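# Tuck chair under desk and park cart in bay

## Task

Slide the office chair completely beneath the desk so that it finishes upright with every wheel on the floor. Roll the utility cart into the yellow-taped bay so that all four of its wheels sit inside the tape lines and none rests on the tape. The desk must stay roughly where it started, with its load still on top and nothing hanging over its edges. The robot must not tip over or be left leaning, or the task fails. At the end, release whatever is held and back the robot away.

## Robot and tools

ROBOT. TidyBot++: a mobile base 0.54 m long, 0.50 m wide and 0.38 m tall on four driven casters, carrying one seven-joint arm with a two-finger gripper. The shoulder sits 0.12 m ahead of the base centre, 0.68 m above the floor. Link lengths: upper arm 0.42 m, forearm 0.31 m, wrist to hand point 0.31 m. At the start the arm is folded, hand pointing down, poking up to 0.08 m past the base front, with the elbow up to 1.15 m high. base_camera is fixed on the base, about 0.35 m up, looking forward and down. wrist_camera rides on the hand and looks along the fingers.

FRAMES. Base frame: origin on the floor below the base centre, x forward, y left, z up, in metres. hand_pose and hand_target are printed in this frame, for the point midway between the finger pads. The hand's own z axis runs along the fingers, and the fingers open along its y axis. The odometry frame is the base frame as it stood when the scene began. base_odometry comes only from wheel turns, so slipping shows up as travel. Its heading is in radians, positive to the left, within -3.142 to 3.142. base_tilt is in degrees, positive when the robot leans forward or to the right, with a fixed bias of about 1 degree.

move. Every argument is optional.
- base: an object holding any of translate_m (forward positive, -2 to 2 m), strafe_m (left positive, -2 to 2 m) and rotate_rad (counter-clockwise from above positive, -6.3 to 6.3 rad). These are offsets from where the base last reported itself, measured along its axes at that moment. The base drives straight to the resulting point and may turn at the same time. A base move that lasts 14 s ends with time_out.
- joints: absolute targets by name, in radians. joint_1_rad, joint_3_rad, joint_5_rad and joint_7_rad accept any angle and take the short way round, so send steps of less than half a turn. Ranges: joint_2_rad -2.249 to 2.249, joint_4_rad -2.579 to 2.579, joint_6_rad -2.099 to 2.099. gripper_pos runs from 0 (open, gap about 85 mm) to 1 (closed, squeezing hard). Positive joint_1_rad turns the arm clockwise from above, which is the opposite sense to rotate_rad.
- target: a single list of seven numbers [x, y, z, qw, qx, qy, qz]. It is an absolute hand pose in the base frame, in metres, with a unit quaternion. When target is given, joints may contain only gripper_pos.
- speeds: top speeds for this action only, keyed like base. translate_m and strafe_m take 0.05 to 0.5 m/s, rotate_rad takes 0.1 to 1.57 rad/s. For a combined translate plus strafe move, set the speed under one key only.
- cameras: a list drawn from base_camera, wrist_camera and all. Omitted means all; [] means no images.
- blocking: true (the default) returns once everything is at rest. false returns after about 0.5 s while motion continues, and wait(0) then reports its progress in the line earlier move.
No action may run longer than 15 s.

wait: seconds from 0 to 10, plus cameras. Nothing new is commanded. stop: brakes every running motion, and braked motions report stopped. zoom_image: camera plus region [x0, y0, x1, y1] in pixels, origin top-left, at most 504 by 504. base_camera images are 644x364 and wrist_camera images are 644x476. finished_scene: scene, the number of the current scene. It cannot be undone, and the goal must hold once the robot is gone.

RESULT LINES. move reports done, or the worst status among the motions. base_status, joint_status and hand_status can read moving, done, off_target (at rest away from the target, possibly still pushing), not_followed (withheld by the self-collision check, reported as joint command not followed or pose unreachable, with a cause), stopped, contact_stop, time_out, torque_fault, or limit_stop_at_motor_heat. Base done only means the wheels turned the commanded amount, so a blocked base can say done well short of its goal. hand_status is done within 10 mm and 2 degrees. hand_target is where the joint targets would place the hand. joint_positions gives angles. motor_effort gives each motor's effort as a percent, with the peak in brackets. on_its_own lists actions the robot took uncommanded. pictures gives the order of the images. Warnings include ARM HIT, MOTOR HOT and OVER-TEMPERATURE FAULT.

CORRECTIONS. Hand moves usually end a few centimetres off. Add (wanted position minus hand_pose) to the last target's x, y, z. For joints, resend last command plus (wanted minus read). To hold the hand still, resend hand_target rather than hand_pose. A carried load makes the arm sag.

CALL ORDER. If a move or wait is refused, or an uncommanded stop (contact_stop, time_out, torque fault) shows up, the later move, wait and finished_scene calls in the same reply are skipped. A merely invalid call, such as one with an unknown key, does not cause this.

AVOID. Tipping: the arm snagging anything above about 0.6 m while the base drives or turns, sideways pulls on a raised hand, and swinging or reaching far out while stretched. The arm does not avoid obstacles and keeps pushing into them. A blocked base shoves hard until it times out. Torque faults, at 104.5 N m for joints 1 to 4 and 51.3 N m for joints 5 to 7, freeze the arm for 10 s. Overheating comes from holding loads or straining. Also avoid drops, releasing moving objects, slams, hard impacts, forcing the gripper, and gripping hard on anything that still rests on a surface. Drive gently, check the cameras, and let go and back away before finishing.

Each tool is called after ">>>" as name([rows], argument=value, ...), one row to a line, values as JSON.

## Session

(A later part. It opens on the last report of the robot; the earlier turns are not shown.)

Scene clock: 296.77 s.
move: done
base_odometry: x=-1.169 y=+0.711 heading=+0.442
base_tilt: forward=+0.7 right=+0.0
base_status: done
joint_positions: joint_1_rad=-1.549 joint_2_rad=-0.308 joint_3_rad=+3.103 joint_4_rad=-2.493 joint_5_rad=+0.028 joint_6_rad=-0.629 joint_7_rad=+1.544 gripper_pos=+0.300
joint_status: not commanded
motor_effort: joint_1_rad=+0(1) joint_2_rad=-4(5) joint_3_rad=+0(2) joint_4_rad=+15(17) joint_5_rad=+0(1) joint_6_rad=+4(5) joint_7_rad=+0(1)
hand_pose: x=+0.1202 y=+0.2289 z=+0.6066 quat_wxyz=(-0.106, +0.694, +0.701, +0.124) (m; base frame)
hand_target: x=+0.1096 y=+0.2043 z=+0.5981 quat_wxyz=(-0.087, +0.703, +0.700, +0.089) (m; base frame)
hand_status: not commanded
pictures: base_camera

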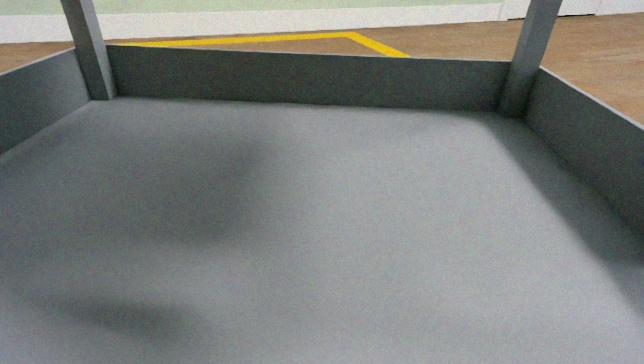

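>>> move(base={"translate_m":0.2}, speeds={"translate_m":0.15}, cameras=["base_camera"])

Scene clock: 299.77 s.
move: done
base_odometry: x=-0.989 y=+0.797 heading=+0.441
base_tilt: forward=+0.6 right=-0.1
base_status: done
joint_positions: joint_1_rad=-1.550 joint_2_rad=-0.307 joint_3_rad=+3.102 joint_4_rad=-2.493 joint_5_rad=+0.027 joint_6_rad=-0.631 joint_7_rad=+1.544 gripper_pos=+0.300
joint_status: not commanded
motor_effort: joint_1_rad=+0(1) joint_2_rad=-4(7) joint_3_rad=+1(2) joint_4_rad=+16(17) joint_5_rad=+0(1) joint_6_rad=+3(4) joint_7_rad=+0(1)
hand_pose: x=+0.1198 y=+0.2284 z=+0.6063 quat_wxyz=(-0.106, +0.694, +0.701, +0.123) (m; base frame)
hand_target: x=+0.1096 y=+0.2043 z=+0.5981 quat_wxyz=(-0.087, +0.703, +0.700, +0.089) (m; base frame)
hand_status: not commanded
pictures: base_camera

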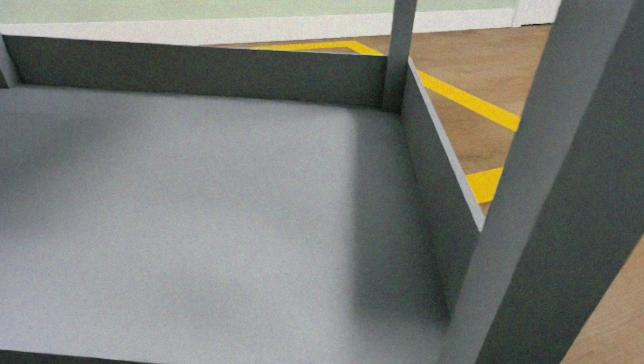

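>>> move(base={"translate_m":-0.55}, joints={"joint_1_rad":0,"joint_6_rad":0.3})

>>> zoom_image(camera="base_camera", region=[0, 0, 500, 250])

Scene clock: 307.90 s.
move: done
base_odometry: x=-1.486 y=+0.562 heading=+0.441
base_tilt: forward=+0.6 right=+0.0
base_status: done
joint_positions: joint_1_rad=-0.023 joint_2_rad=-0.308 joint_3_rad=+3.102 joint_4_rad=-2.493 joint_5_rad=+0.027 joint_6_rad=+0.224 joint_7_rad=+1.544 gripper_pos=+0.300
joint_status: all done
motor_effort: joint_1_rad=+0(2) joint_2_rad=-8(8) joint_3_rad=+1(3) joint_4_rad=+20(20) joint_5_rad=+0(1) joint_6_rad=+9(10) joint_7_rad=+0(1)
hand_pose: x=+0.5346 y=+0.0295 z=+0.7829 quat_wxyz=(-0.014, +0.830, +0.030, +0.556) (m; base frame)
hand_target: x=+0.5412 y=+0.0227 z=+0.8016 quat_wxyz=(-0.022, +0.811, +0.002, +0.585) (m; base frame)
hand_status: not commanded
pictures: base_camera, wrist_camera
camera_calibration:
wrist_camera: T_world_to_cam=[[0.0929742, -0.993997, 0.057676, -0.0688753], [-0.395499, -0.0900301, -0.914043, 0.986283], [0.913748, 0.0621716, -0.401495, -0.0423404], [0, 0, 0, 1]] pos_world=[0.435166, 0.0229657, 0.888478]

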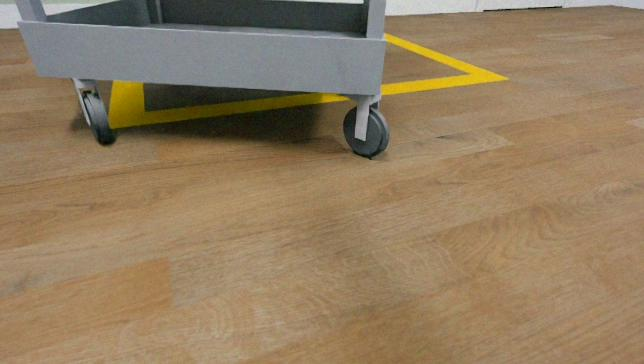

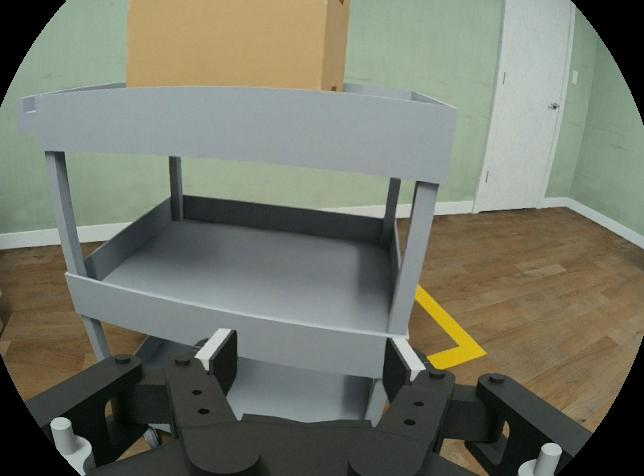

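Scaled by 1.008.

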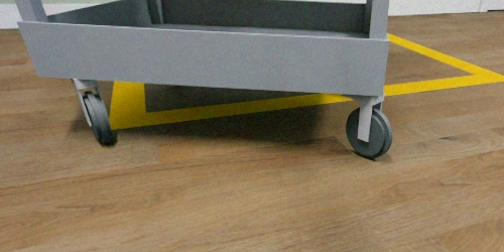

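>>> move(base={"strafe_m":0.2,"translate_m":0.3}, joints={"joint_1_rad":-1.57,"joint_6_rad":-0.7}, cameras=["base_camera"])

>>> move(base={"translate_m":0.45}, speeds={"translate_m":0.12}, cameras=["base_camera"])

>>> move(base={"translate_m":0.2}, speeds={"translate_m":0.12}, cameras=["base_camera"])

Scene clock: 317.23 s.
move: done
base_odometry: x=-1.300 y=+0.871 heading=+0.441
base_tilt: forward=+0.6 right=-0.1
base_status: done
joint_positions: joint_1_rad=-1.547 joint_2_rad=-0.302 joint_3_rad=+3.102 joint_4_rad=-2.493 joint_5_rad=+0.027 joint_6_rad=-0.623 joint_7_rad=+1.544 gripper_pos=+0.300
joint_status: all done
motor_effort: joint_1_rad=+0(2) joint_2_rad=-4(10) joint_3_rad=+0(2) joint_4_rad=+16(21) joint_5_rad=+0(1) joint_6_rad=+3(10) joint_7_rad=+1(1)
hand_pose: x=+0.1203 y=+0.2302 z=+0.6058 quat_wxyz=(-0.107, +0.695, +0.700, +0.124) (m; base frame)
hand_target: x=+0.1096 y=+0.2043 z=+0.5981 quat_wxyz=(-0.087, +0.703, +0.700, +0.089) (m; base frame)
hand_status: not commanded
pictures: base_camera

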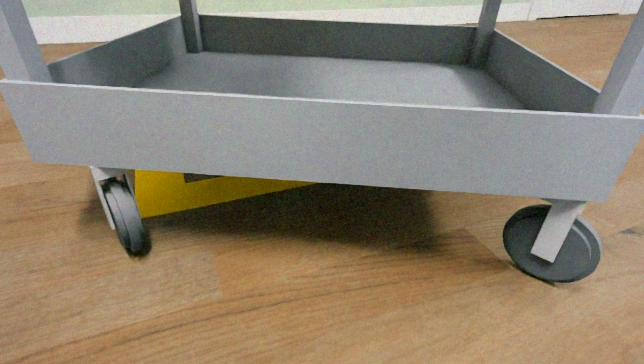

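Scene clock: 321.60 s.
move: done
base_odometry: x=-0.893 y=+1.063 heading=+0.441
base_tilt: forward=+0.6 right=+0.0
base_status: done
joint_positions: joint_1_rad=-1.549 joint_2_rad=-0.303 joint_3_rad=+3.102 joint_4_rad=-2.493 joint_5_rad=+0.027 joint_6_rad=-0.630 joint_7_rad=+1.544 gripper_pos=+0.300
joint_status: not commanded
motor_effort: joint_1_rad=+0(1) joint_2_rad=-4(7) joint_3_rad=+1(2) joint_4_rad=+16(17) joint_5_rad=+1(1) joint_6_rad=+4(4) joint_7_rad=+0(1)
hand_pose: x=+0.1199 y=+0.2282 z=+0.6053 quat_wxyz=(-0.105, +0.695, +0.701, +0.121) (m; base frame)
hand_target: x=+0.1096 y=+0.2043 z=+0.5981 quat_wxyz=(-0.087, +0.703, +0.700, +0.089) (m; base frame)
hand_status: not commanded
pictures: base_camera

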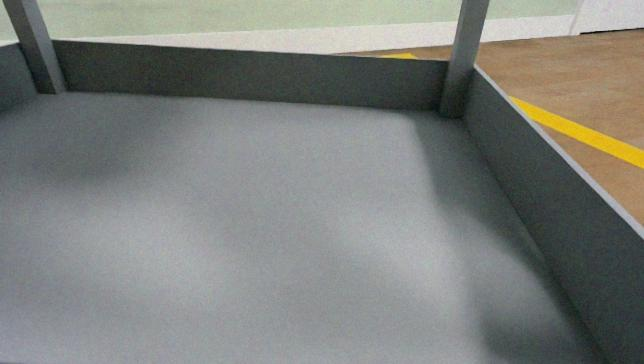

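Scene clock: 323.87 s.
move: done
base_odometry: x=-0.712 y=+1.148 heading=+0.440
base_tilt: forward=+0.6 right=-0.1
base_status: done
joint_positions: joint_1_rad=-1.550 joint_2_rad=-0.303 joint_3_rad=+3.102 joint_4_rad=-2.493 joint_5_rad=+0.027 joint_6_rad=-0.632 joint_7_rad=+1.544 gripper_pos=+0.300
joint_status: not commanded
motor_effort: joint_1_rad=+0(1) joint_2_rad=-4(6) joint_3_rad=+2(3) joint_4_rad=+17(17) joint_5_rad=+1(1) joint_6_rad=+4(5) joint_7_rad=+0(1)
hand_pose: x=+0.1196 y=+0.2278 z=+0.6052 quat_wxyz=(-0.104, +0.694, +0.702, +0.121) (m; base frame)
hand_target: x=+0.1096 y=+0.2043 z=+0.5981 quat_wxyz=(-0.087, +0.703, +0.700, +0.089) (m; base frame)
hand_status: not commanded
pictures: base_camera

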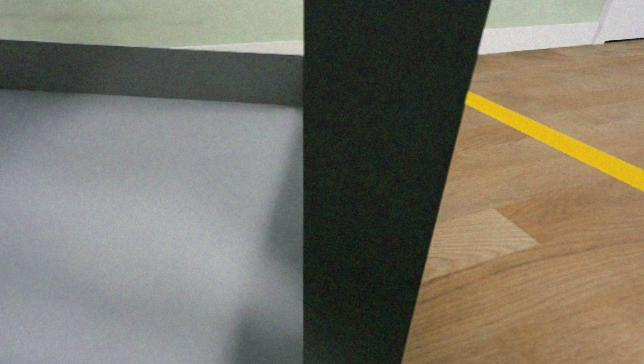

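>>> move(base={"translate_m":-0.6})

Scene clock: 328.20 s.
move: done
base_odometry: x=-1.255 y=+0.893 heading=+0.441
base_tilt: forward=+0.7 right=+0.0
base_status: done
joint_positions: joint_1_rad=-1.550 joint_2_rad=-0.303 joint_3_rad=+3.102 joint_4_rad=-2.493 joint_5_rad=+0.026 joint_6_rad=-0.632 joint_7_rad=+1.544 gripper_pos=+0.300
joint_status: not commanded
motor_effort: joint_1_rad=+0(1) joint_2_rad=-5(5) joint_3_rad=+1(2) joint_4_rad=+15(17) joint_5_rad=+1(1) joint_6_rad=+3(5) joint_7_rad=+0(1)
hand_pose: x=+0.1194 y=+0.2278 z=+0.6052 quat_wxyz=(-0.104, +0.694, +0.702, +0.121) (m; base frame)
hand_target: x=+0.1096 y=+0.2043 z=+0.5981 quat_wxyz=(-0.087, +0.703, +0.700, +0.089) (m; base frame)
hand_status: not commanded
pictures: base_camera, wrist_camera
camera_calibration:
wrist_camera: T_world_to_cam=[[0.997426, 0.0622902, 0.0355042, -0.15806], [0.0699483, -0.954133, -0.291098, 0.441736], [0.0157432, 0.292832, -0.956034, 0.643699], [0, 0, 0, 1]] pos_world=[0.116621, 0.242824, 0.749598]

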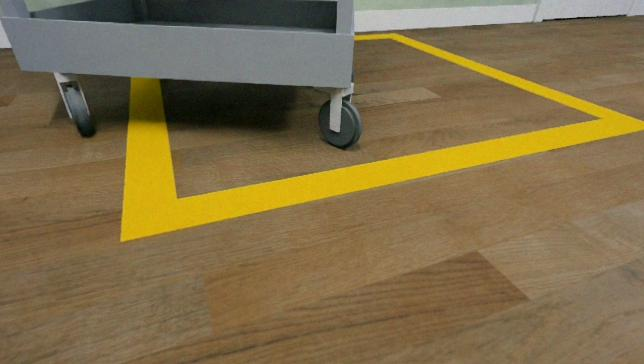

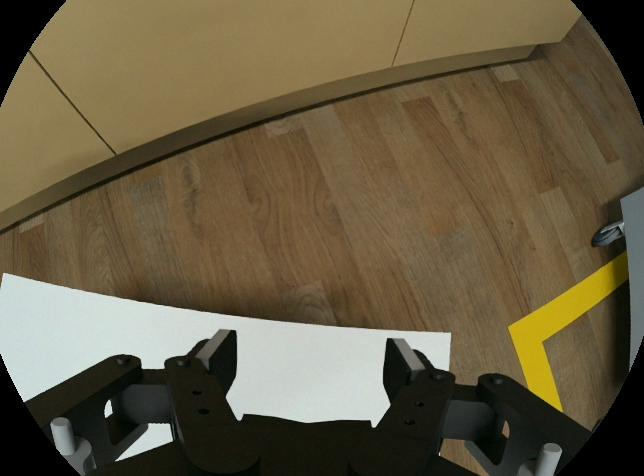

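>>> move(base={"strafe_m":0.3}, joints={"joint_1_rad":0,"joint_6_rad":0.1,"gripper_pos":0}, cameras=[])

>>> move(target=[0.58,0.2,0.74,0,0.69,0,0.724])

Scene clock: 348.17 s.
move: time_out
base_odometry: x=-1.382 y=+1.162 heading=+0.438
base_tilt: forward=+0.7 right=+0.0
base_status: strafe_m time_out (by the wheels' count: +0.298 of +0.300)
joint_positions: joint_1_rad=-0.022 joint_2_rad=-0.303 joint_3_rad=+3.099 joint_4_rad=-2.494 joint_5_rad=+0.022 joint_6_rad=+0.028 joint_7_rad=+1.544 gripper_pos=+0.000
joint_status: all done
motor_effort: joint_1_rad=+0(2) joint_2_rad=-8(10) joint_3_rad=+1(3) joint_4_rad=+18(20) joint_5_rad=+0(1) joint_6_rad=+8(9) joint_7_rad=+1(1)
hand_pose: x=+0.5063 y=+0.0264 z=+0.7270 quat_wxyz=(-0.011, +0.882, +0.028, +0.470) (m; base frame)
hand_target: x=+0.5159 y=+0.0207 z=+0.7449 quat_wxyz=(-0.018, +0.865, +0.002, +0.501) (m; base frame)
hand_status: not commanded
pictures: none
No camera images: "cameras" was empty.

not run: a stop that you did not command came earlier in this reply.

>>> move(base={"strafe_m":-0.06}, target=[0.58,0.2,0.74,0,0.69,0,0.724])

Scene clock: 352.20 s.
move: off_target
base_odometry: x=-1.357 y=+1.107 heading=+0.438
base_tilt: forward=+0.6 right=+0.0
base_status: done
joint_positions: joint_1_rad=+1.382 joint_2_rad=-1.198 joint_3_rad=+1.523 joint_4_rad=-2.489 joint_5_rad=-0.219 joint_6_rad=+0.700 joint_7_rad=+0.578 gripper_pos=+0.000
joint_status: not commanded
motor_effort: joint_1_rad=+0(8) joint_2_rad=+23(27) joint_3_rad=+15(16) joint_4_rad=+6(21) joint_5_rad=-5(6) joint_6_rad=+5(9) joint_7_rad=+0(1)
hand_pose: x=+0.5735 y=+0.1800 z=+0.7249 quat_wxyz=(+0.041, +0.705, +0.000, +0.708) (m; base frame)
hand_target: x=+0.5800 y=+0.2000 z=+0.7400 quat_wxyz=(+0.000, +0.690, +0.000, +0.724) (m; base frame)
hand_status: off_target (0.026 m and 5.4 deg from the pose sent, 0.189 m and 36.8 deg at the start)
pictures: base_camera, wrist_camera
camera_calibration:
wrist_camera: T_world_to_cam=[[-0.0506775, -0.992208, 0.113817, 0.121776], [-0.0239662, -0.112723, -0.993337, 0.810703], [0.998427, -0.0530677, -0.018067, -0.416235], [0, 0, 0, 1]] pos_world=[0.441181, 0.190123, 0.783922]

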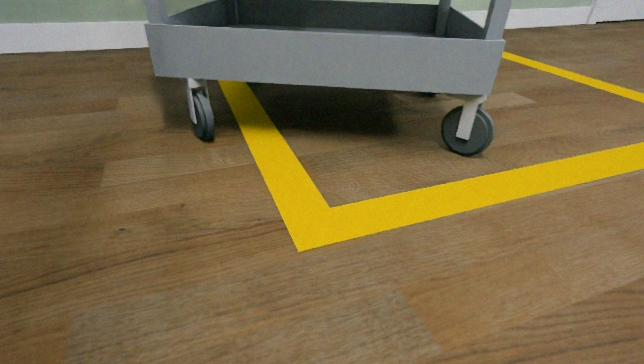

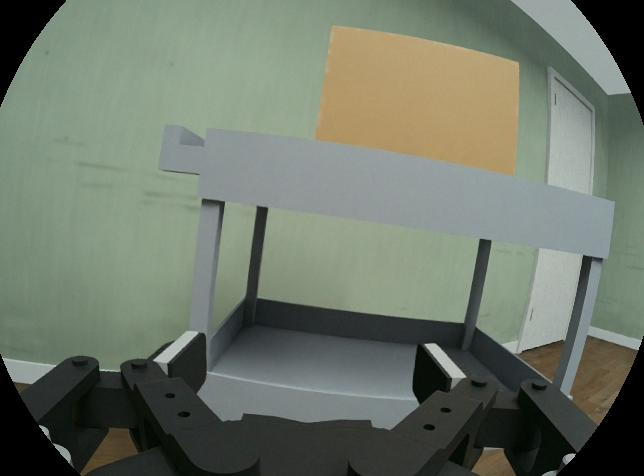

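>>> move(base={"translate_m":0.17,"strafe_m":0.05}, target=[0.58,0.235,0.725,0.0,0.70,0,0.714], speeds={"translate_m":0.15})

Scene clock: 357.97 s.
move: done
base_odometry: x=-1.224 y=+1.225 heading=+0.438
base_tilt: forward=+0.7 right=-0.1
base_status: done
joint_positions: joint_1_rad=+1.339 joint_2_rad=-1.219 joint_3_rad=+1.501 joint_4_rad=-2.403 joint_5_rad=-0.292 joint_6_rad=+0.655 joint_7_rad=+0.578 gripper_pos=+0.000
joint_status: not commanded
motor_effort: joint_1_rad=+1(4) joint_2_rad=+24(24) joint_3_rad=+16(17) joint_4_rad=+5(8) joint_5_rad=-4(5) joint_6_rad=+5(6) joint_7_rad=+1(1)
hand_pose: x=+0.5803 y=+0.2306 z=+0.7311 quat_wxyz=(+0.001, +0.695, +0.008, +0.719) (m; base frame)
hand_target: x=+0.5800 y=+0.2350 z=+0.7250 quat_wxyz=(+0.000, +0.700, +0.000, +0.714) (m; base frame)
hand_status: done (0.008 m and 1.3 deg from the pose sent, 0.055 m and 4.8 deg at the start)
pictures: base_camera, wrist_camera
camera_calibration:
wrist_camera: T_world_to_cam=[[0.0157648, -0.99748, 0.0691685, 0.166922], [0.0124934, -0.0689752, -0.99754, 0.794547], [0.999798, 0.0165902, 0.0113745, -0.458684], [0, 0, 0, 1]] pos_world=[0.446033, 0.228915, 0.786264]

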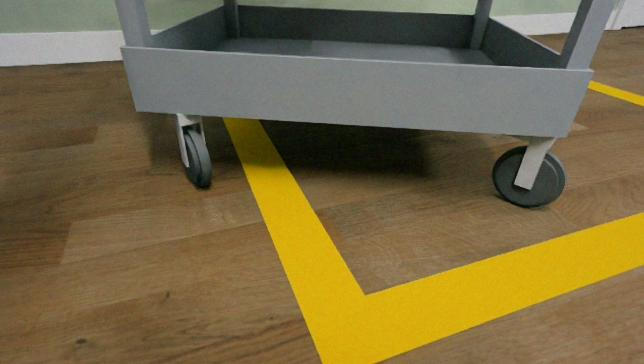

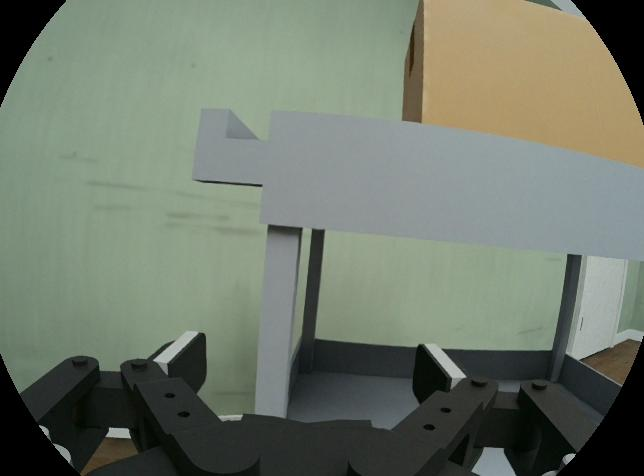

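>>> move(target=[0.60,0.265,0.725,0,0.70,0,0.714])

Scene clock: 366.43 s.
move: off_target
base_odometry: x=-1.224 y=+1.225 heading=+0.438
base_tilt: forward=+0.6 right=+0.0
base_status: not commanded
joint_positions: joint_1_rad=+1.339 joint_2_rad=-1.248 joint_3_rad=+1.499 joint_4_rad=-2.293 joint_5_rad=-0.334 joint_6_rad=+0.580 joint_7_rad=+0.590 gripper_pos=+0.000
joint_status: not commanded
motor_effort: joint_1_rad=+1(1) joint_2_rad=+25(26) joint_3_rad=+17(18) joint_4_rad=+5(7) joint_5_rad=-4(5) joint_6_rad=+5(7) joint_7_rad=+0(1)
hand_pose: x=+0.5976 y=+0.2697 z=+0.7368 quat_wxyz=(-0.014, +0.689, +0.014, +0.725) (m; base frame)
hand_target: x=+0.6000 y=+0.2650 z=+0.7250 quat_wxyz=(+0.000, +0.700, +0.000, +0.714) (m; base frame)
hand_status: off_target (0.013 m and 2.9 deg from the pose sent, 0.040 m and 1.3 deg at the start)
pictures: base_camera, wrist_camera
camera_calibration:
wrist_camera: T_world_to_cam=[[0.0442628, -0.99736, 0.0575741, 0.196777], [0.0312505, -0.0562201, -0.997929, 0.78839], [0.998531, 0.0459703, 0.0286795, -0.496607], [0, 0, 0, 1]] pos_world=[0.46253, 0.26341, 0.789671]

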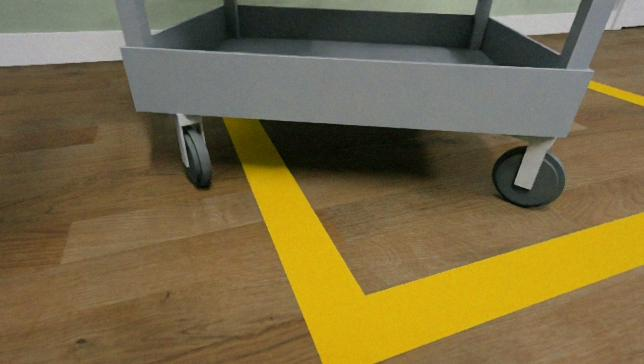

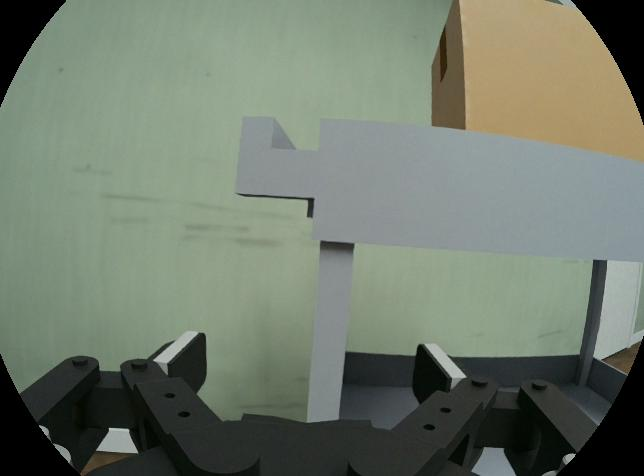

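>>> move(base={"translate_m":0.11}, speeds={"translate_m":0.06})

Scene clock: 370.50 s.
move: done
base_odometry: x=-1.124 y=+1.271 heading=+0.438
base_tilt: forward=+0.7 right=-0.1
base_status: done
joint_positions: joint_1_rad=+1.338 joint_2_rad=-1.249 joint_3_rad=+1.498 joint_4_rad=-2.293 joint_5_rad=-0.334 joint_6_rad=+0.578 joint_7_rad=+0.590 gripper_pos=+0.000
joint_status: not commanded
motor_effort: joint_1_rad=+0(3) joint_2_rad=+25(26) joint_3_rad=+17(18) joint_4_rad=+6(7) joint_5_rad=-4(5) joint_6_rad=+5(6) joint_7_rad=+0(1)
hand_pose: x=+0.5976 y=+0.2694 z=+0.7365 quat_wxyz=(-0.014, +0.689, +0.014, +0.725) (m; base frame)
hand_target: x=+0.6000 y=+0.2650 z=+0.7250 quat_wxyz=(+0.000, +0.700, +0.000, +0.714) (m; base frame)
hand_status: not commanded
pictures: base_camera, wrist_camera
camera_calibration:
wrist_camera: T_world_to_cam=[[0.0432296, -0.997417, 0.0573663, 0.197315], [0.0306712, -0.056068, -0.997956, 0.78836], [0.998594, 0.0449007, 0.0281682, -0.495941], [0, 0, 0, 1]] pos_world=[0.462534, 0.263275, 0.789399]

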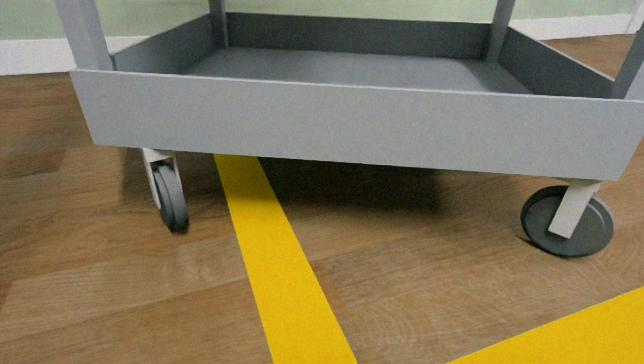

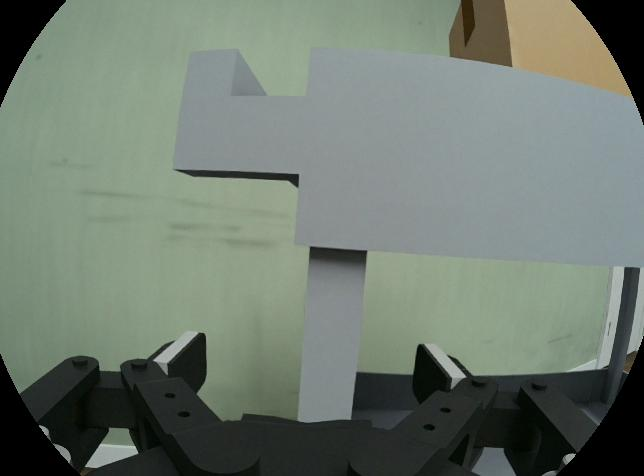

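>>> move(base={"translate_m":0.045}, speeds={"translate_m":0.05})

>>> move(joints={"gripper_pos":0.8})

Scene clock: 373.10 s.
move: done
base_odometry: x=-1.083 y=+1.291 heading=+0.438
base_tilt: forward=+0.7 right=+0.0
base_status: done
joint_positions: joint_1_rad=+1.338 joint_2_rad=-1.249 joint_3_rad=+1.498 joint_4_rad=-2.293 joint_5_rad=-0.335 joint_6_rad=+0.578 joint_7_rad=+0.590 gripper_pos=+0.000
joint_status: not commanded
motor_effort: joint_1_rad=+0(3) joint_2_rad=+25(27) joint_3_rad=+18(18) joint_4_rad=+5(6) joint_5_rad=-4(5) joint_6_rad=+6(6) joint_7_rad=+0(1)
hand_pose: x=+0.5976 y=+0.2694 z=+0.7363 quat_wxyz=(-0.014, +0.689, +0.014, +0.725) (m; base frame)
hand_target: x=+0.6000 y=+0.2650 z=+0.7250 quat_wxyz=(+0.000, +0.700, +0.000, +0.714) (m; base frame)
hand_status: not commanded
pictures: base_camera, wrist_camera
camera_calibration:
wrist_camera: T_world_to_cam=[[0.0430537, -0.997424, 0.0573688, 0.197435], [0.0304097, -0.0560872, -0.997963, 0.788331], [0.99861, 0.0447105, 0.0279166, -0.495666], [0, 0, 0, 1]] pos_world=[0.462504, 0.263303, 0.789235]

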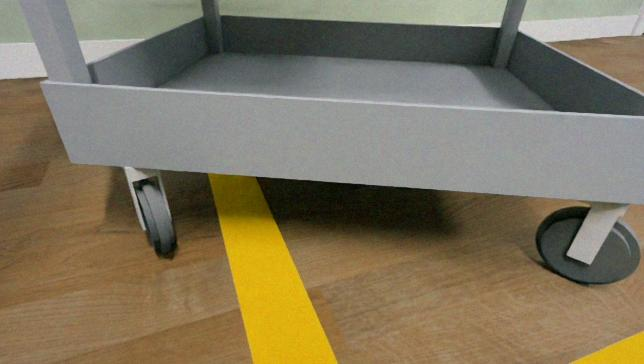

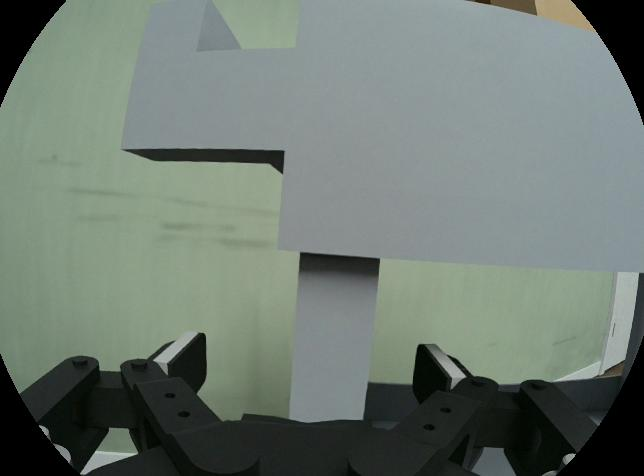

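Scene clock: 374.10 s.
move: off_target
base_odometry: x=-1.083 y=+1.291 heading=+0.438
base_tilt: forward=+0.6 right=+0.0
base_status: not commanded
joint_positions: joint_1_rad=+1.341 joint_2_rad=-1.249 joint_3_rad=+1.498 joint_4_rad=-2.295 joint_5_rad=-0.349 joint_6_rad=+0.560 joint_7_rad=+0.591 gripper_pos=+0.733
joint_status: gripper_pos off_target (ended at +0.733, target +0.800)
motor_effort: joint_1_rad=+2(5) joint_2_rad=+26(26) joint_3_rad=+16(18) joint_4_rad=+9(14) joint_5_rad=-2(5) joint_6_rad=+8(10) joint_7_rad=+0(1)
hand_pose: x=+0.5982 y=+0.2613 z=+0.7347 quat_wxyz=(-0.009, +0.691, +0.002, +0.723) (m; base frame)
hand_target: x=+0.6000 y=+0.2650 z=+0.7250 quat_wxyz=(+0.000, +0.700, +0.000, +0.714) (m; base frame)
hand_status: not commanded
pictures: base_camera, wrist_camera
camera_calibration:
wrist_camera: T_world_to_cam=[[0.0206495, -0.998709, 0.046414, 0.211162], [0.0243658, -0.0459074, -0.998648, 0.78772], [0.99949, 0.0217525, 0.0233864, -0.487054], [0, 0, 0, 1]] pos_world=[0.463251, 0.257646, 0.788245]

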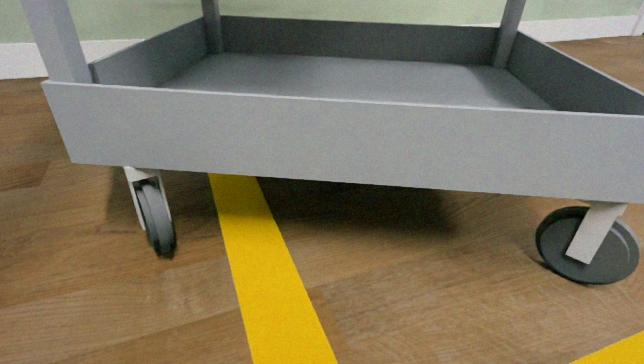

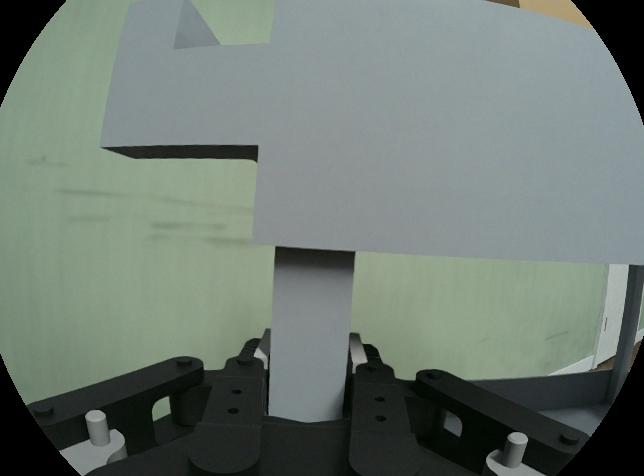

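Gripped. Move in two halves.

>>> move(base={"translate_m":0.14,"strafe_m":-0.12}, speeds={"translate_m":0.08})

>>> move(base={"translate_m":0.14,"strafe_m":-0.12}, speeds={"translate_m":0.08})

Scene clock: 378.17 s.
move: done
base_odometry: x=-0.906 y=+1.241 heading=+0.438
base_tilt: forward=+0.6 right=+0.0
base_status: done
joint_positions: joint_1_rad=+1.290 joint_2_rad=-1.252 joint_3_rad=+1.472 joint_4_rad=-2.228 joint_5_rad=-0.350 joint_6_rad=+0.560 joint_7_rad=+0.594 gripper_pos=+0.739
joint_status: not commanded
motor_effort: joint_1_rad=+8(16) joint_2_rad=+27(29) joint_3_rad=+21(25) joint_4_rad=-6(10) joint_5_rad=-7(8) joint_6_rad=-4(8) joint_7_rad=+1(2)
hand_pose: x=+0.5891 y=+0.3278 z=+0.7309 quat_wxyz=(-0.054, +0.691, +0.044, +0.720) (m; base frame)
hand_target: x=+0.6000 y=+0.2650 z=+0.7250 quat_wxyz=(+0.000, +0.700, +0.000, +0.714) (m; base frame)
hand_status: not commanded
pictures: base_camera, wrist_camera
camera_calibration:
wrist_camera: T_world_to_cam=[[0.141938, -0.988874, 0.0445166, 0.204685], [0.0255109, -0.0413026, -0.998821, 0.785191], [0.989547, 0.142907, 0.0193646, -0.510294], [0, 0, 0, 1]] pos_world=[0.455876, 0.307763, 0.785035]

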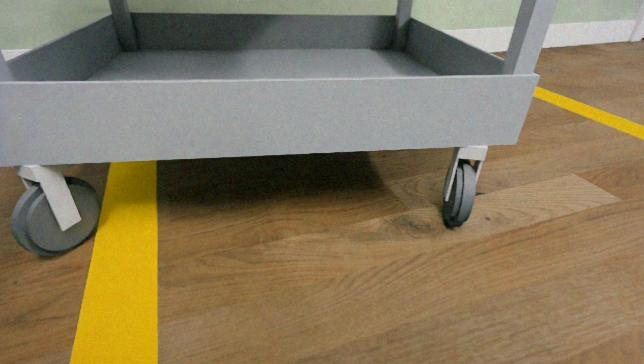

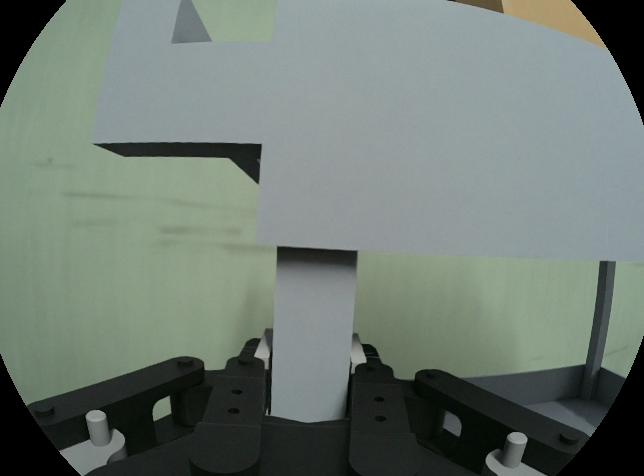

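Scene clock: 381.03 s.
move: done
base_odometry: x=-0.728 y=+1.192 heading=+0.438
base_tilt: forward=+0.6 right=-0.1
base_status: done
joint_positions: joint_1_rad=+1.259 joint_2_rad=-1.256 joint_3_rad=+1.456 joint_4_rad=-2.172 joint_5_rad=-0.351 joint_6_rad=+0.565 joint_7_rad=+0.595 gripper_pos=+0.739
joint_status: not commanded
motor_effort: joint_1_rad=+16(23) joint_2_rad=+29(30) joint_3_rad=+24(28) joint_4_rad=-13(17) joint_5_rad=-10(12) joint_6_rad=-11(16) joint_7_rad=+1(2)
hand_pose: x=+0.5794 y=+0.3781 z=+0.7312 quat_wxyz=(-0.087, +0.686, +0.075, +0.718) (m; base frame)
hand_target: x=+0.6000 y=+0.2650 z=+0.7250 quat_wxyz=(+0.000, +0.700, +0.000, +0.714) (m; base frame)
hand_status: not commanded
pictures: base_camera, wrist_camera
camera_calibration:
wrist_camera: T_world_to_cam=[[0.232183, -0.971675, 0.0440317, 0.197355], [0.0345696, -0.0369966, -0.998717, 0.780856], [0.972058, 0.233407, 0.0250004, -0.536095], [0, 0, 0, 1]] pos_world=[0.448299, 0.345783, 0.784567]

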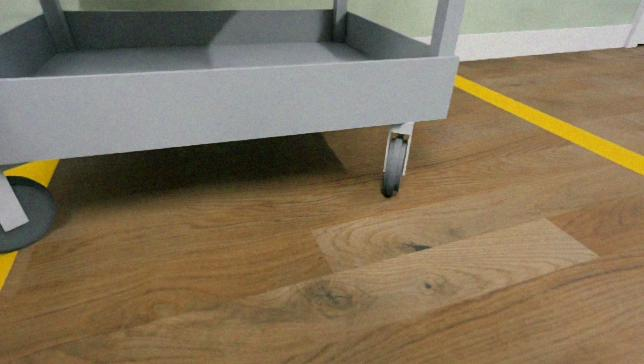

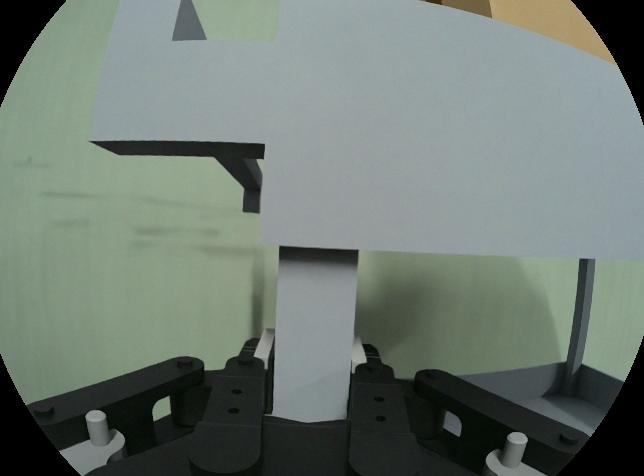

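>>> move(base={"translate_m":0.08,"strafe_m":-0.24}, speeds={"translate_m":0.08})

>>> move(joints={"gripper_pos":0})

>>> move(base={"translate_m":-0.5}, speeds={"translate_m":0.3})

Scene clock: 391.23 s.
move: done
base_odometry: x=-0.554 y=+1.009 heading=+0.438
base_tilt: forward=+0.7 right=+0.0
base_status: done
joint_positions: joint_1_rad=+1.273 joint_2_rad=-1.259 joint_3_rad=+1.453 joint_4_rad=-2.172 joint_5_rad=-0.350 joint_6_rad=+0.576 joint_7_rad=+0.596 gripper_pos=+0.739
joint_status: not commanded
motor_effort: joint_1_rad=+8(23) joint_2_rad=+27(31) joint_3_rad=+19(28) joint_4_rad=-9(20) joint_5_rad=-6(14) joint_6_rad=-9(17) joint_7_rad=+2(3)
hand_pose: x=+0.5835 y=+0.3757 z=+0.7310 quat_wxyz=(-0.084, +0.685, +0.076, +0.720) (m; base frame)
hand_target: x=+0.6000 y=+0.2650 z=+0.7250 quat_wxyz=(+0.000, +0.700, +0.000, +0.714) (m; base frame)
hand_status: not commanded
pictures: base_camera, wrist_camera
camera_calibration:
wrist_camera: T_world_to_cam=[[0.229258, -0.972106, 0.0494947, 0.191926], [0.0392068, -0.0415852, -0.998365, 0.779143], [0.972576, 0.230824, 0.0285794, -0.541414], [0, 0, 0, 1]] pos_world=[0.452018, 0.343945, 0.783844]

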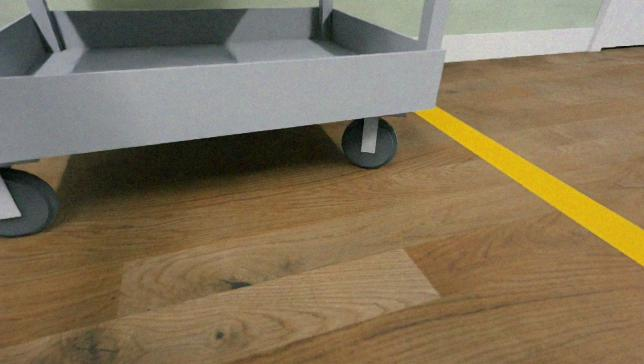

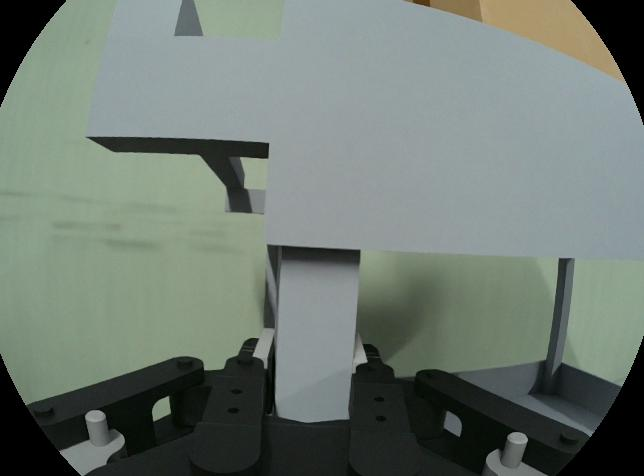

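Scene clock: 392.23 s.
move: done
base_odometry: x=-0.554 y=+1.009 heading=+0.438
base_tilt: forward=+0.6 right=-0.1
base_status: not commanded
joint_positions: joint_1_rad=+1.291 joint_2_rad=-1.259 joint_3_rad=+1.456 joint_4_rad=-2.209 joint_5_rad=-0.350 joint_6_rad=+0.569 joint_7_rad=+0.599 gripper_pos=+0.000
joint_status: all done
motor_effort: joint_1_rad=+6(9) joint_2_rad=+28(28) joint_3_rad=+19(20) joint_4_rad=-2(9) joint_5_rad=-6(7) joint_6_rad=+0(10) joint_7_rad=+1(2)
hand_pose: x=+0.5892 y=+0.3431 z=+0.7256 quat_wxyz=(-0.059, +0.691, +0.058, +0.718) (m; base frame)
hand_target: x=+0.6000 y=+0.2650 z=+0.7250 quat_wxyz=(+0.000, +0.700, +0.000, +0.714) (m; base frame)
hand_status: not commanded
pictures: base_camera, wrist_camera
camera_calibration:
wrist_camera: T_world_to_cam=[[0.170097, -0.983776, 0.0570161, 0.192611], [0.0256423, -0.0534209, -0.998243, 0.784188], [0.985094, 0.17126, 0.0161396, -0.517232], [0, 0, 0, 1]] pos_world=[0.456651, 0.319959, 0.780176]

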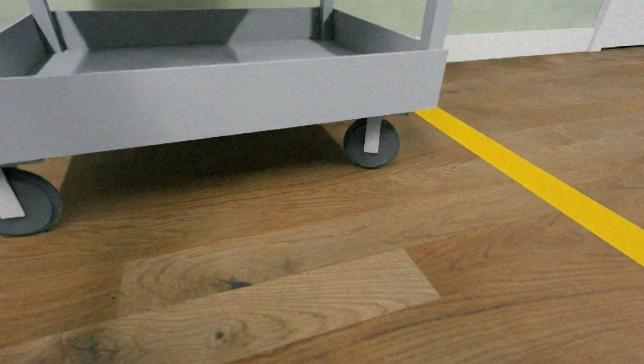

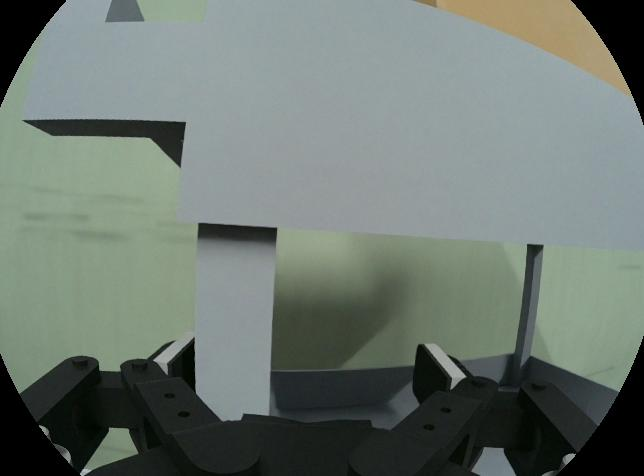

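Scene clock: 394.83 s.
move: done
base_odometry: x=-1.007 y=+0.797 heading=+0.438
base_tilt: forward=+0.6 right=+0.0
base_status: done
joint_positions: joint_1_rad=+1.324 joint_2_rad=-1.259 joint_3_rad=+1.459 joint_4_rad=-2.253 joint_5_rad=-0.350 joint_6_rad=+0.559 joint_7_rad=+0.599 gripper_pos=+0.000
joint_status: not commanded
motor_effort: joint_1_rad=+0(5) joint_2_rad=+26(28) joint_3_rad=+17(20) joint_4_rad=+4(7) joint_5_rad=-5(6) joint_6_rad=+6(8) joint_7_rad=+0(1)
hand_pose: x=+0.5969 y=+0.2991 z=+0.7193 quat_wxyz=(-0.027, +0.698, +0.031, +0.715) (m; base frame)
hand_target: x=+0.6000 y=+0.2650 z=+0.7250 quat_wxyz=(+0.000, +0.700, +0.000, +0.714) (m; base frame)
hand_status: not commanded
pictures: base_camera, wrist_camera
camera_calibration:
wrist_camera: T_world_to_cam=[[0.087976, -0.994112, 0.0632549, 0.195964], [0.00690748, -0.0628908, -0.997997, 0.78916], [0.996099, 0.0882367, 0.00133393, -0.488212], [0, 0, 0, 1]] pos_world=[0.463616, 0.287519, 0.775834]

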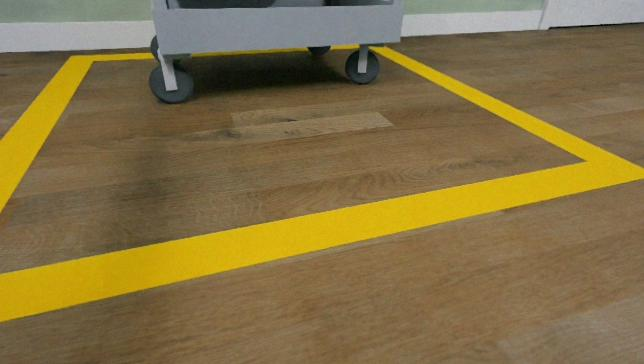

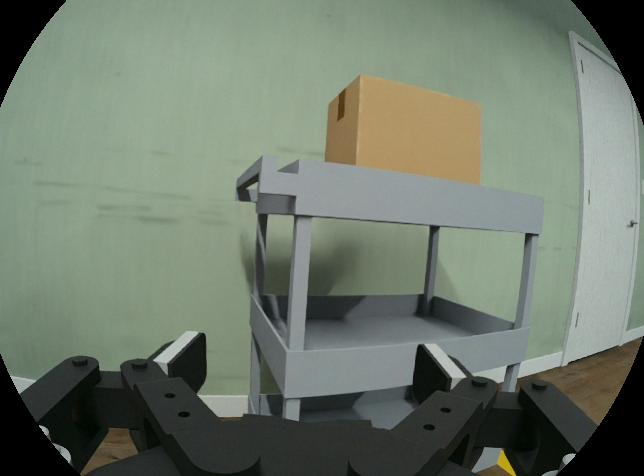

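>>> zoom_image(camera="base_camera", region=[60, 0, 460, 130])

Scaled by 1.260.

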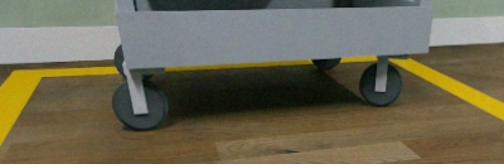

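>>> move(target=[0.60,0.365,0.725,0,0.70,0,0.714], cameras=[])

>>> move(base={"translate_m":0.42}, speeds={"translate_m":0.2})

Scene clock: 405.17 s.
move: done
base_odometry: x=-1.007 y=+0.797 heading=+0.438
base_tilt: forward=+0.6 right=-0.1
base_status: not commanded
joint_positions: joint_1_rad=+1.266 joint_2_rad=-1.401 joint_3_rad=+1.539 joint_4_rad=-2.006 joint_5_rad=-0.603 joint_6_rad=+0.198 joint_7_rad=+0.741 gripper_pos=+0.000
joint_status: not commanded
motor_effort: joint_1_rad=+0(2) joint_2_rad=+30(31) joint_3_rad=+21(21) joint_4_rad=+3(6) joint_5_rad=-1(4) joint_6_rad=+7(7) joint_7_rad=+1(1)
hand_pose: x=+0.6038 y=+0.3641 z=+0.7195 quat_wxyz=(-0.012, +0.695, +0.006, +0.719) (m; base frame)
hand_target: x=+0.6000 y=+0.3650 z=+0.7250 quat_wxyz=(+0.000, +0.700, +0.000, +0.714) (m; base frame)
hand_status: done (0.007 m and 1.7 deg from the pose sent, 0.066 m and 4.8 deg at the start)
pictures: none
No camera images: "cameras" was empty.

Scene clock: 408.03 s.
move: done
base_odometry: x=-0.626 y=+0.975 heading=+0.438
base_tilt: forward=+0.7 right=-0.1
base_status: done
joint_positions: joint_1_rad=+1.258 joint_2_rad=-1.401 joint_3_rad=+1.541 joint_4_rad=-2.006 joint_5_rad=-0.604 joint_6_rad=+0.194 joint_7_rad=+0.742 gripper_pos=+0.000
joint_status: not commanded
motor_effort: joint_1_rad=+0(3) joint_2_rad=+29(31) joint_3_rad=+20(21) joint_4_rad=+4(5) joint_5_rad=-1(2) joint_6_rad=+6(7) joint_7_rad=+1(1)
hand_pose: x=+0.6010 y=+0.3669 z=+0.7201 quat_wxyz=(-0.014, +0.695, +0.007, +0.719) (m; base frame)
hand_target: x=+0.6000 y=+0.3650 z=+0.7250 quat_wxyz=(+0.000, +0.700, +0.000, +0.714) (m; base frame)
hand_status: not commanded
pictures: base_camera, wrist_camera
camera_calibration:
wrist_camera: T_world_to_cam=[[0.0346726, -0.998275, 0.0473794, 0.307972], [0.0139312, -0.0469205, -0.998801, 0.784731], [0.999302, 0.0352911, 0.0122803, -0.488726], [0, 0, 0, 1]] pos_world=[0.466774, 0.361509, 0.775201]

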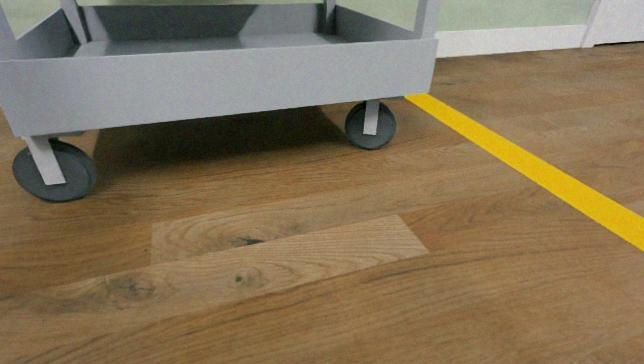

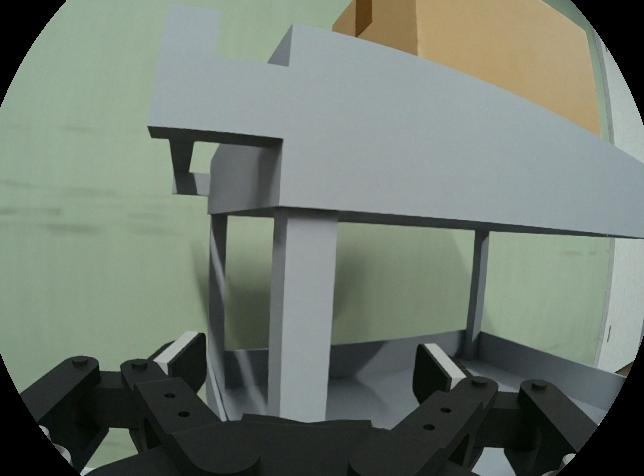

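>>> move(base={"translate_m":0.065}, speeds={"translate_m":0.06}, cameras=[])

>>> move(joints={"gripper_pos":0.8}, cameras=["wrist_camera"])

>>> move(base={"translate_m":-0.22,"strafe_m":-0.08}, speeds={"translate_m":0.08})

Scene clock: 411.67 s.
move: done
base_odometry: x=-0.567 y=+1.003 heading=+0.437
base_tilt: forward=+0.7 right=+0.0
base_status: done
joint_positions: joint_1_rad=+1.257 joint_2_rad=-1.401 joint_3_rad=+1.542 joint_4_rad=-2.006 joint_5_rad=-0.604 joint_6_rad=+0.194 joint_7_rad=+0.742 gripper_pos=+0.000
joint_status: not commanded
motor_effort: joint_1_rad=+0(3) joint_2_rad=+30(30) joint_3_rad=+20(21) joint_4_rad=+3(5) joint_5_rad=+0(2) joint_6_rad=+6(7) joint_7_rad=+0(1)
hand_pose: x=+0.6005 y=+0.3674 z=+0.7202 quat_wxyz=(-0.014, +0.695, +0.008, +0.719) (m; base frame)
hand_target: x=+0.6000 y=+0.3650 z=+0.7250 quat_wxyz=(+0.000, +0.700, +0.000, +0.714) (m; base frame)
hand_status: not commanded
pictures: none
No camera images: "cameras" was empty.

Scene clock: 412.67 s.
move: off_target
base_odometry: x=-0.567 y=+1.003 heading=+0.437
base_tilt: forward=+0.6 right=+0.0
base_status: not commanded
joint_positions: joint_1_rad=+1.251 joint_2_rad=-1.402 joint_3_rad=+1.542 joint_4_rad=-1.994 joint_5_rad=-0.605 joint_6_rad=+0.193 joint_7_rad=+0.742 gripper_pos=+0.688
joint_status: gripper_pos off_target (ended at +0.688, target +0.800)
motor_effort: joint_1_rad=+0(5) joint_2_rad=+31(31) joint_3_rad=+23(24) joint_4_rad=+2(4) joint_5_rad=-1(2) joint_6_rad=+5(7) joint_7_rad=+0(1)
hand_pose: x=+0.5988 y=+0.3776 z=+0.7212 quat_wxyz=(-0.020, +0.694, +0.013, +0.720) (m; base frame)
hand_target: x=+0.6000 y=+0.3650 z=+0.7250 quat_wxyz=(+0.000, +0.700, +0.000, +0.714) (m; base frame)
hand_status: not commanded
pictures: wrist_camera
camera_calibration:
wrist_camera: T_world_to_cam=[[0.0527121, -0.997519, 0.0466538, 0.308095], [0.0164545, -0.0458448, -0.998813, 0.784415], [0.998474, 0.0534172, 0.0139971, -0.494481], [0, 0, 0, 1]] pos_world=[0.464579, 0.369706, 0.776031]

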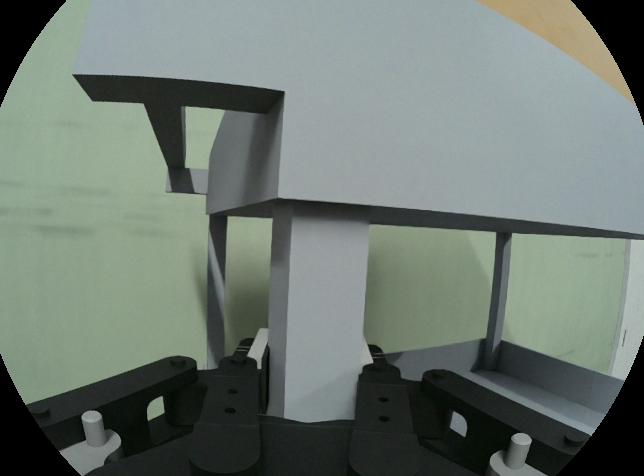

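Scene clock: 416.10 s.
move: done
base_odometry: x=-0.733 y=+0.837 heading=+0.437
base_tilt: forward=+0.6 right=+0.0
base_status: done
joint_positions: joint_1_rad=+1.267 joint_2_rad=-1.408 joint_3_rad=+1.545 joint_4_rad=-1.986 joint_5_rad=-0.607 joint_6_rad=+0.186 joint_7_rad=+0.742 gripper_pos=+0.689
joint_status: not commanded
motor_effort: joint_1_rad=-4(11) joint_2_rad=+31(33) joint_3_rad=+23(28) joint_4_rad=+5(9) joint_5_rad=-1(3) joint_6_rad=+7(9) joint_7_rad=+0(2)
hand_pose: x=+0.6051 y=+0.3729 z=+0.7210 quat_wxyz=(-0.015, +0.694, +0.009, +0.720) (m; base frame)
hand_target: x=+0.6000 y=+0.3650 z=+0.7250 quat_wxyz=(+0.000, +0.700, +0.000, +0.714) (m; base frame)
hand_status: not commanded
pictures: base_camera, wrist_camera
camera_calibration:
wrist_camera: T_world_to_cam=[[0.0384699, -0.998091, 0.0483235, 0.310743], [0.0170823, -0.0476954, -0.998716, 0.784145], [0.999114, 0.039246, 0.0152148, -0.49652], [0, 0, 0, 1]] pos_world=[0.47073, 0.367036, 0.775677]

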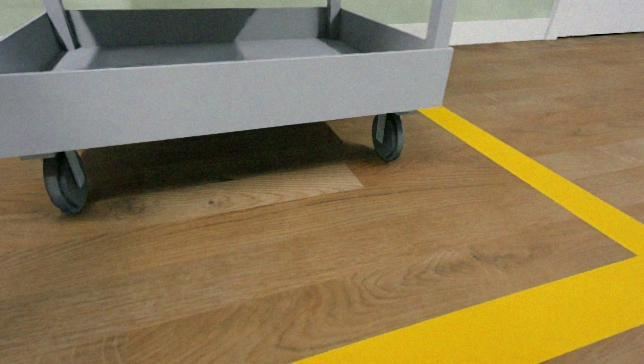

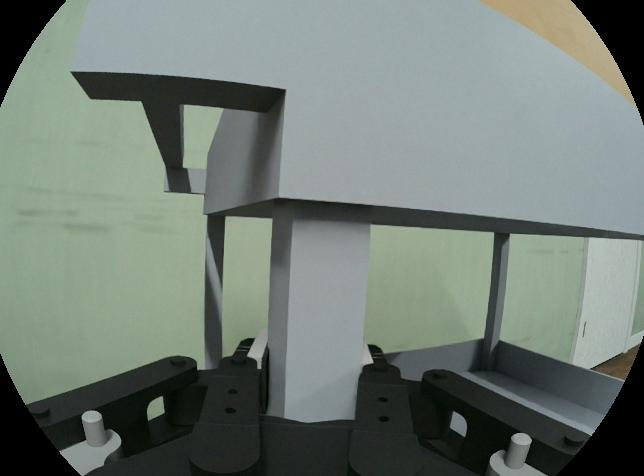

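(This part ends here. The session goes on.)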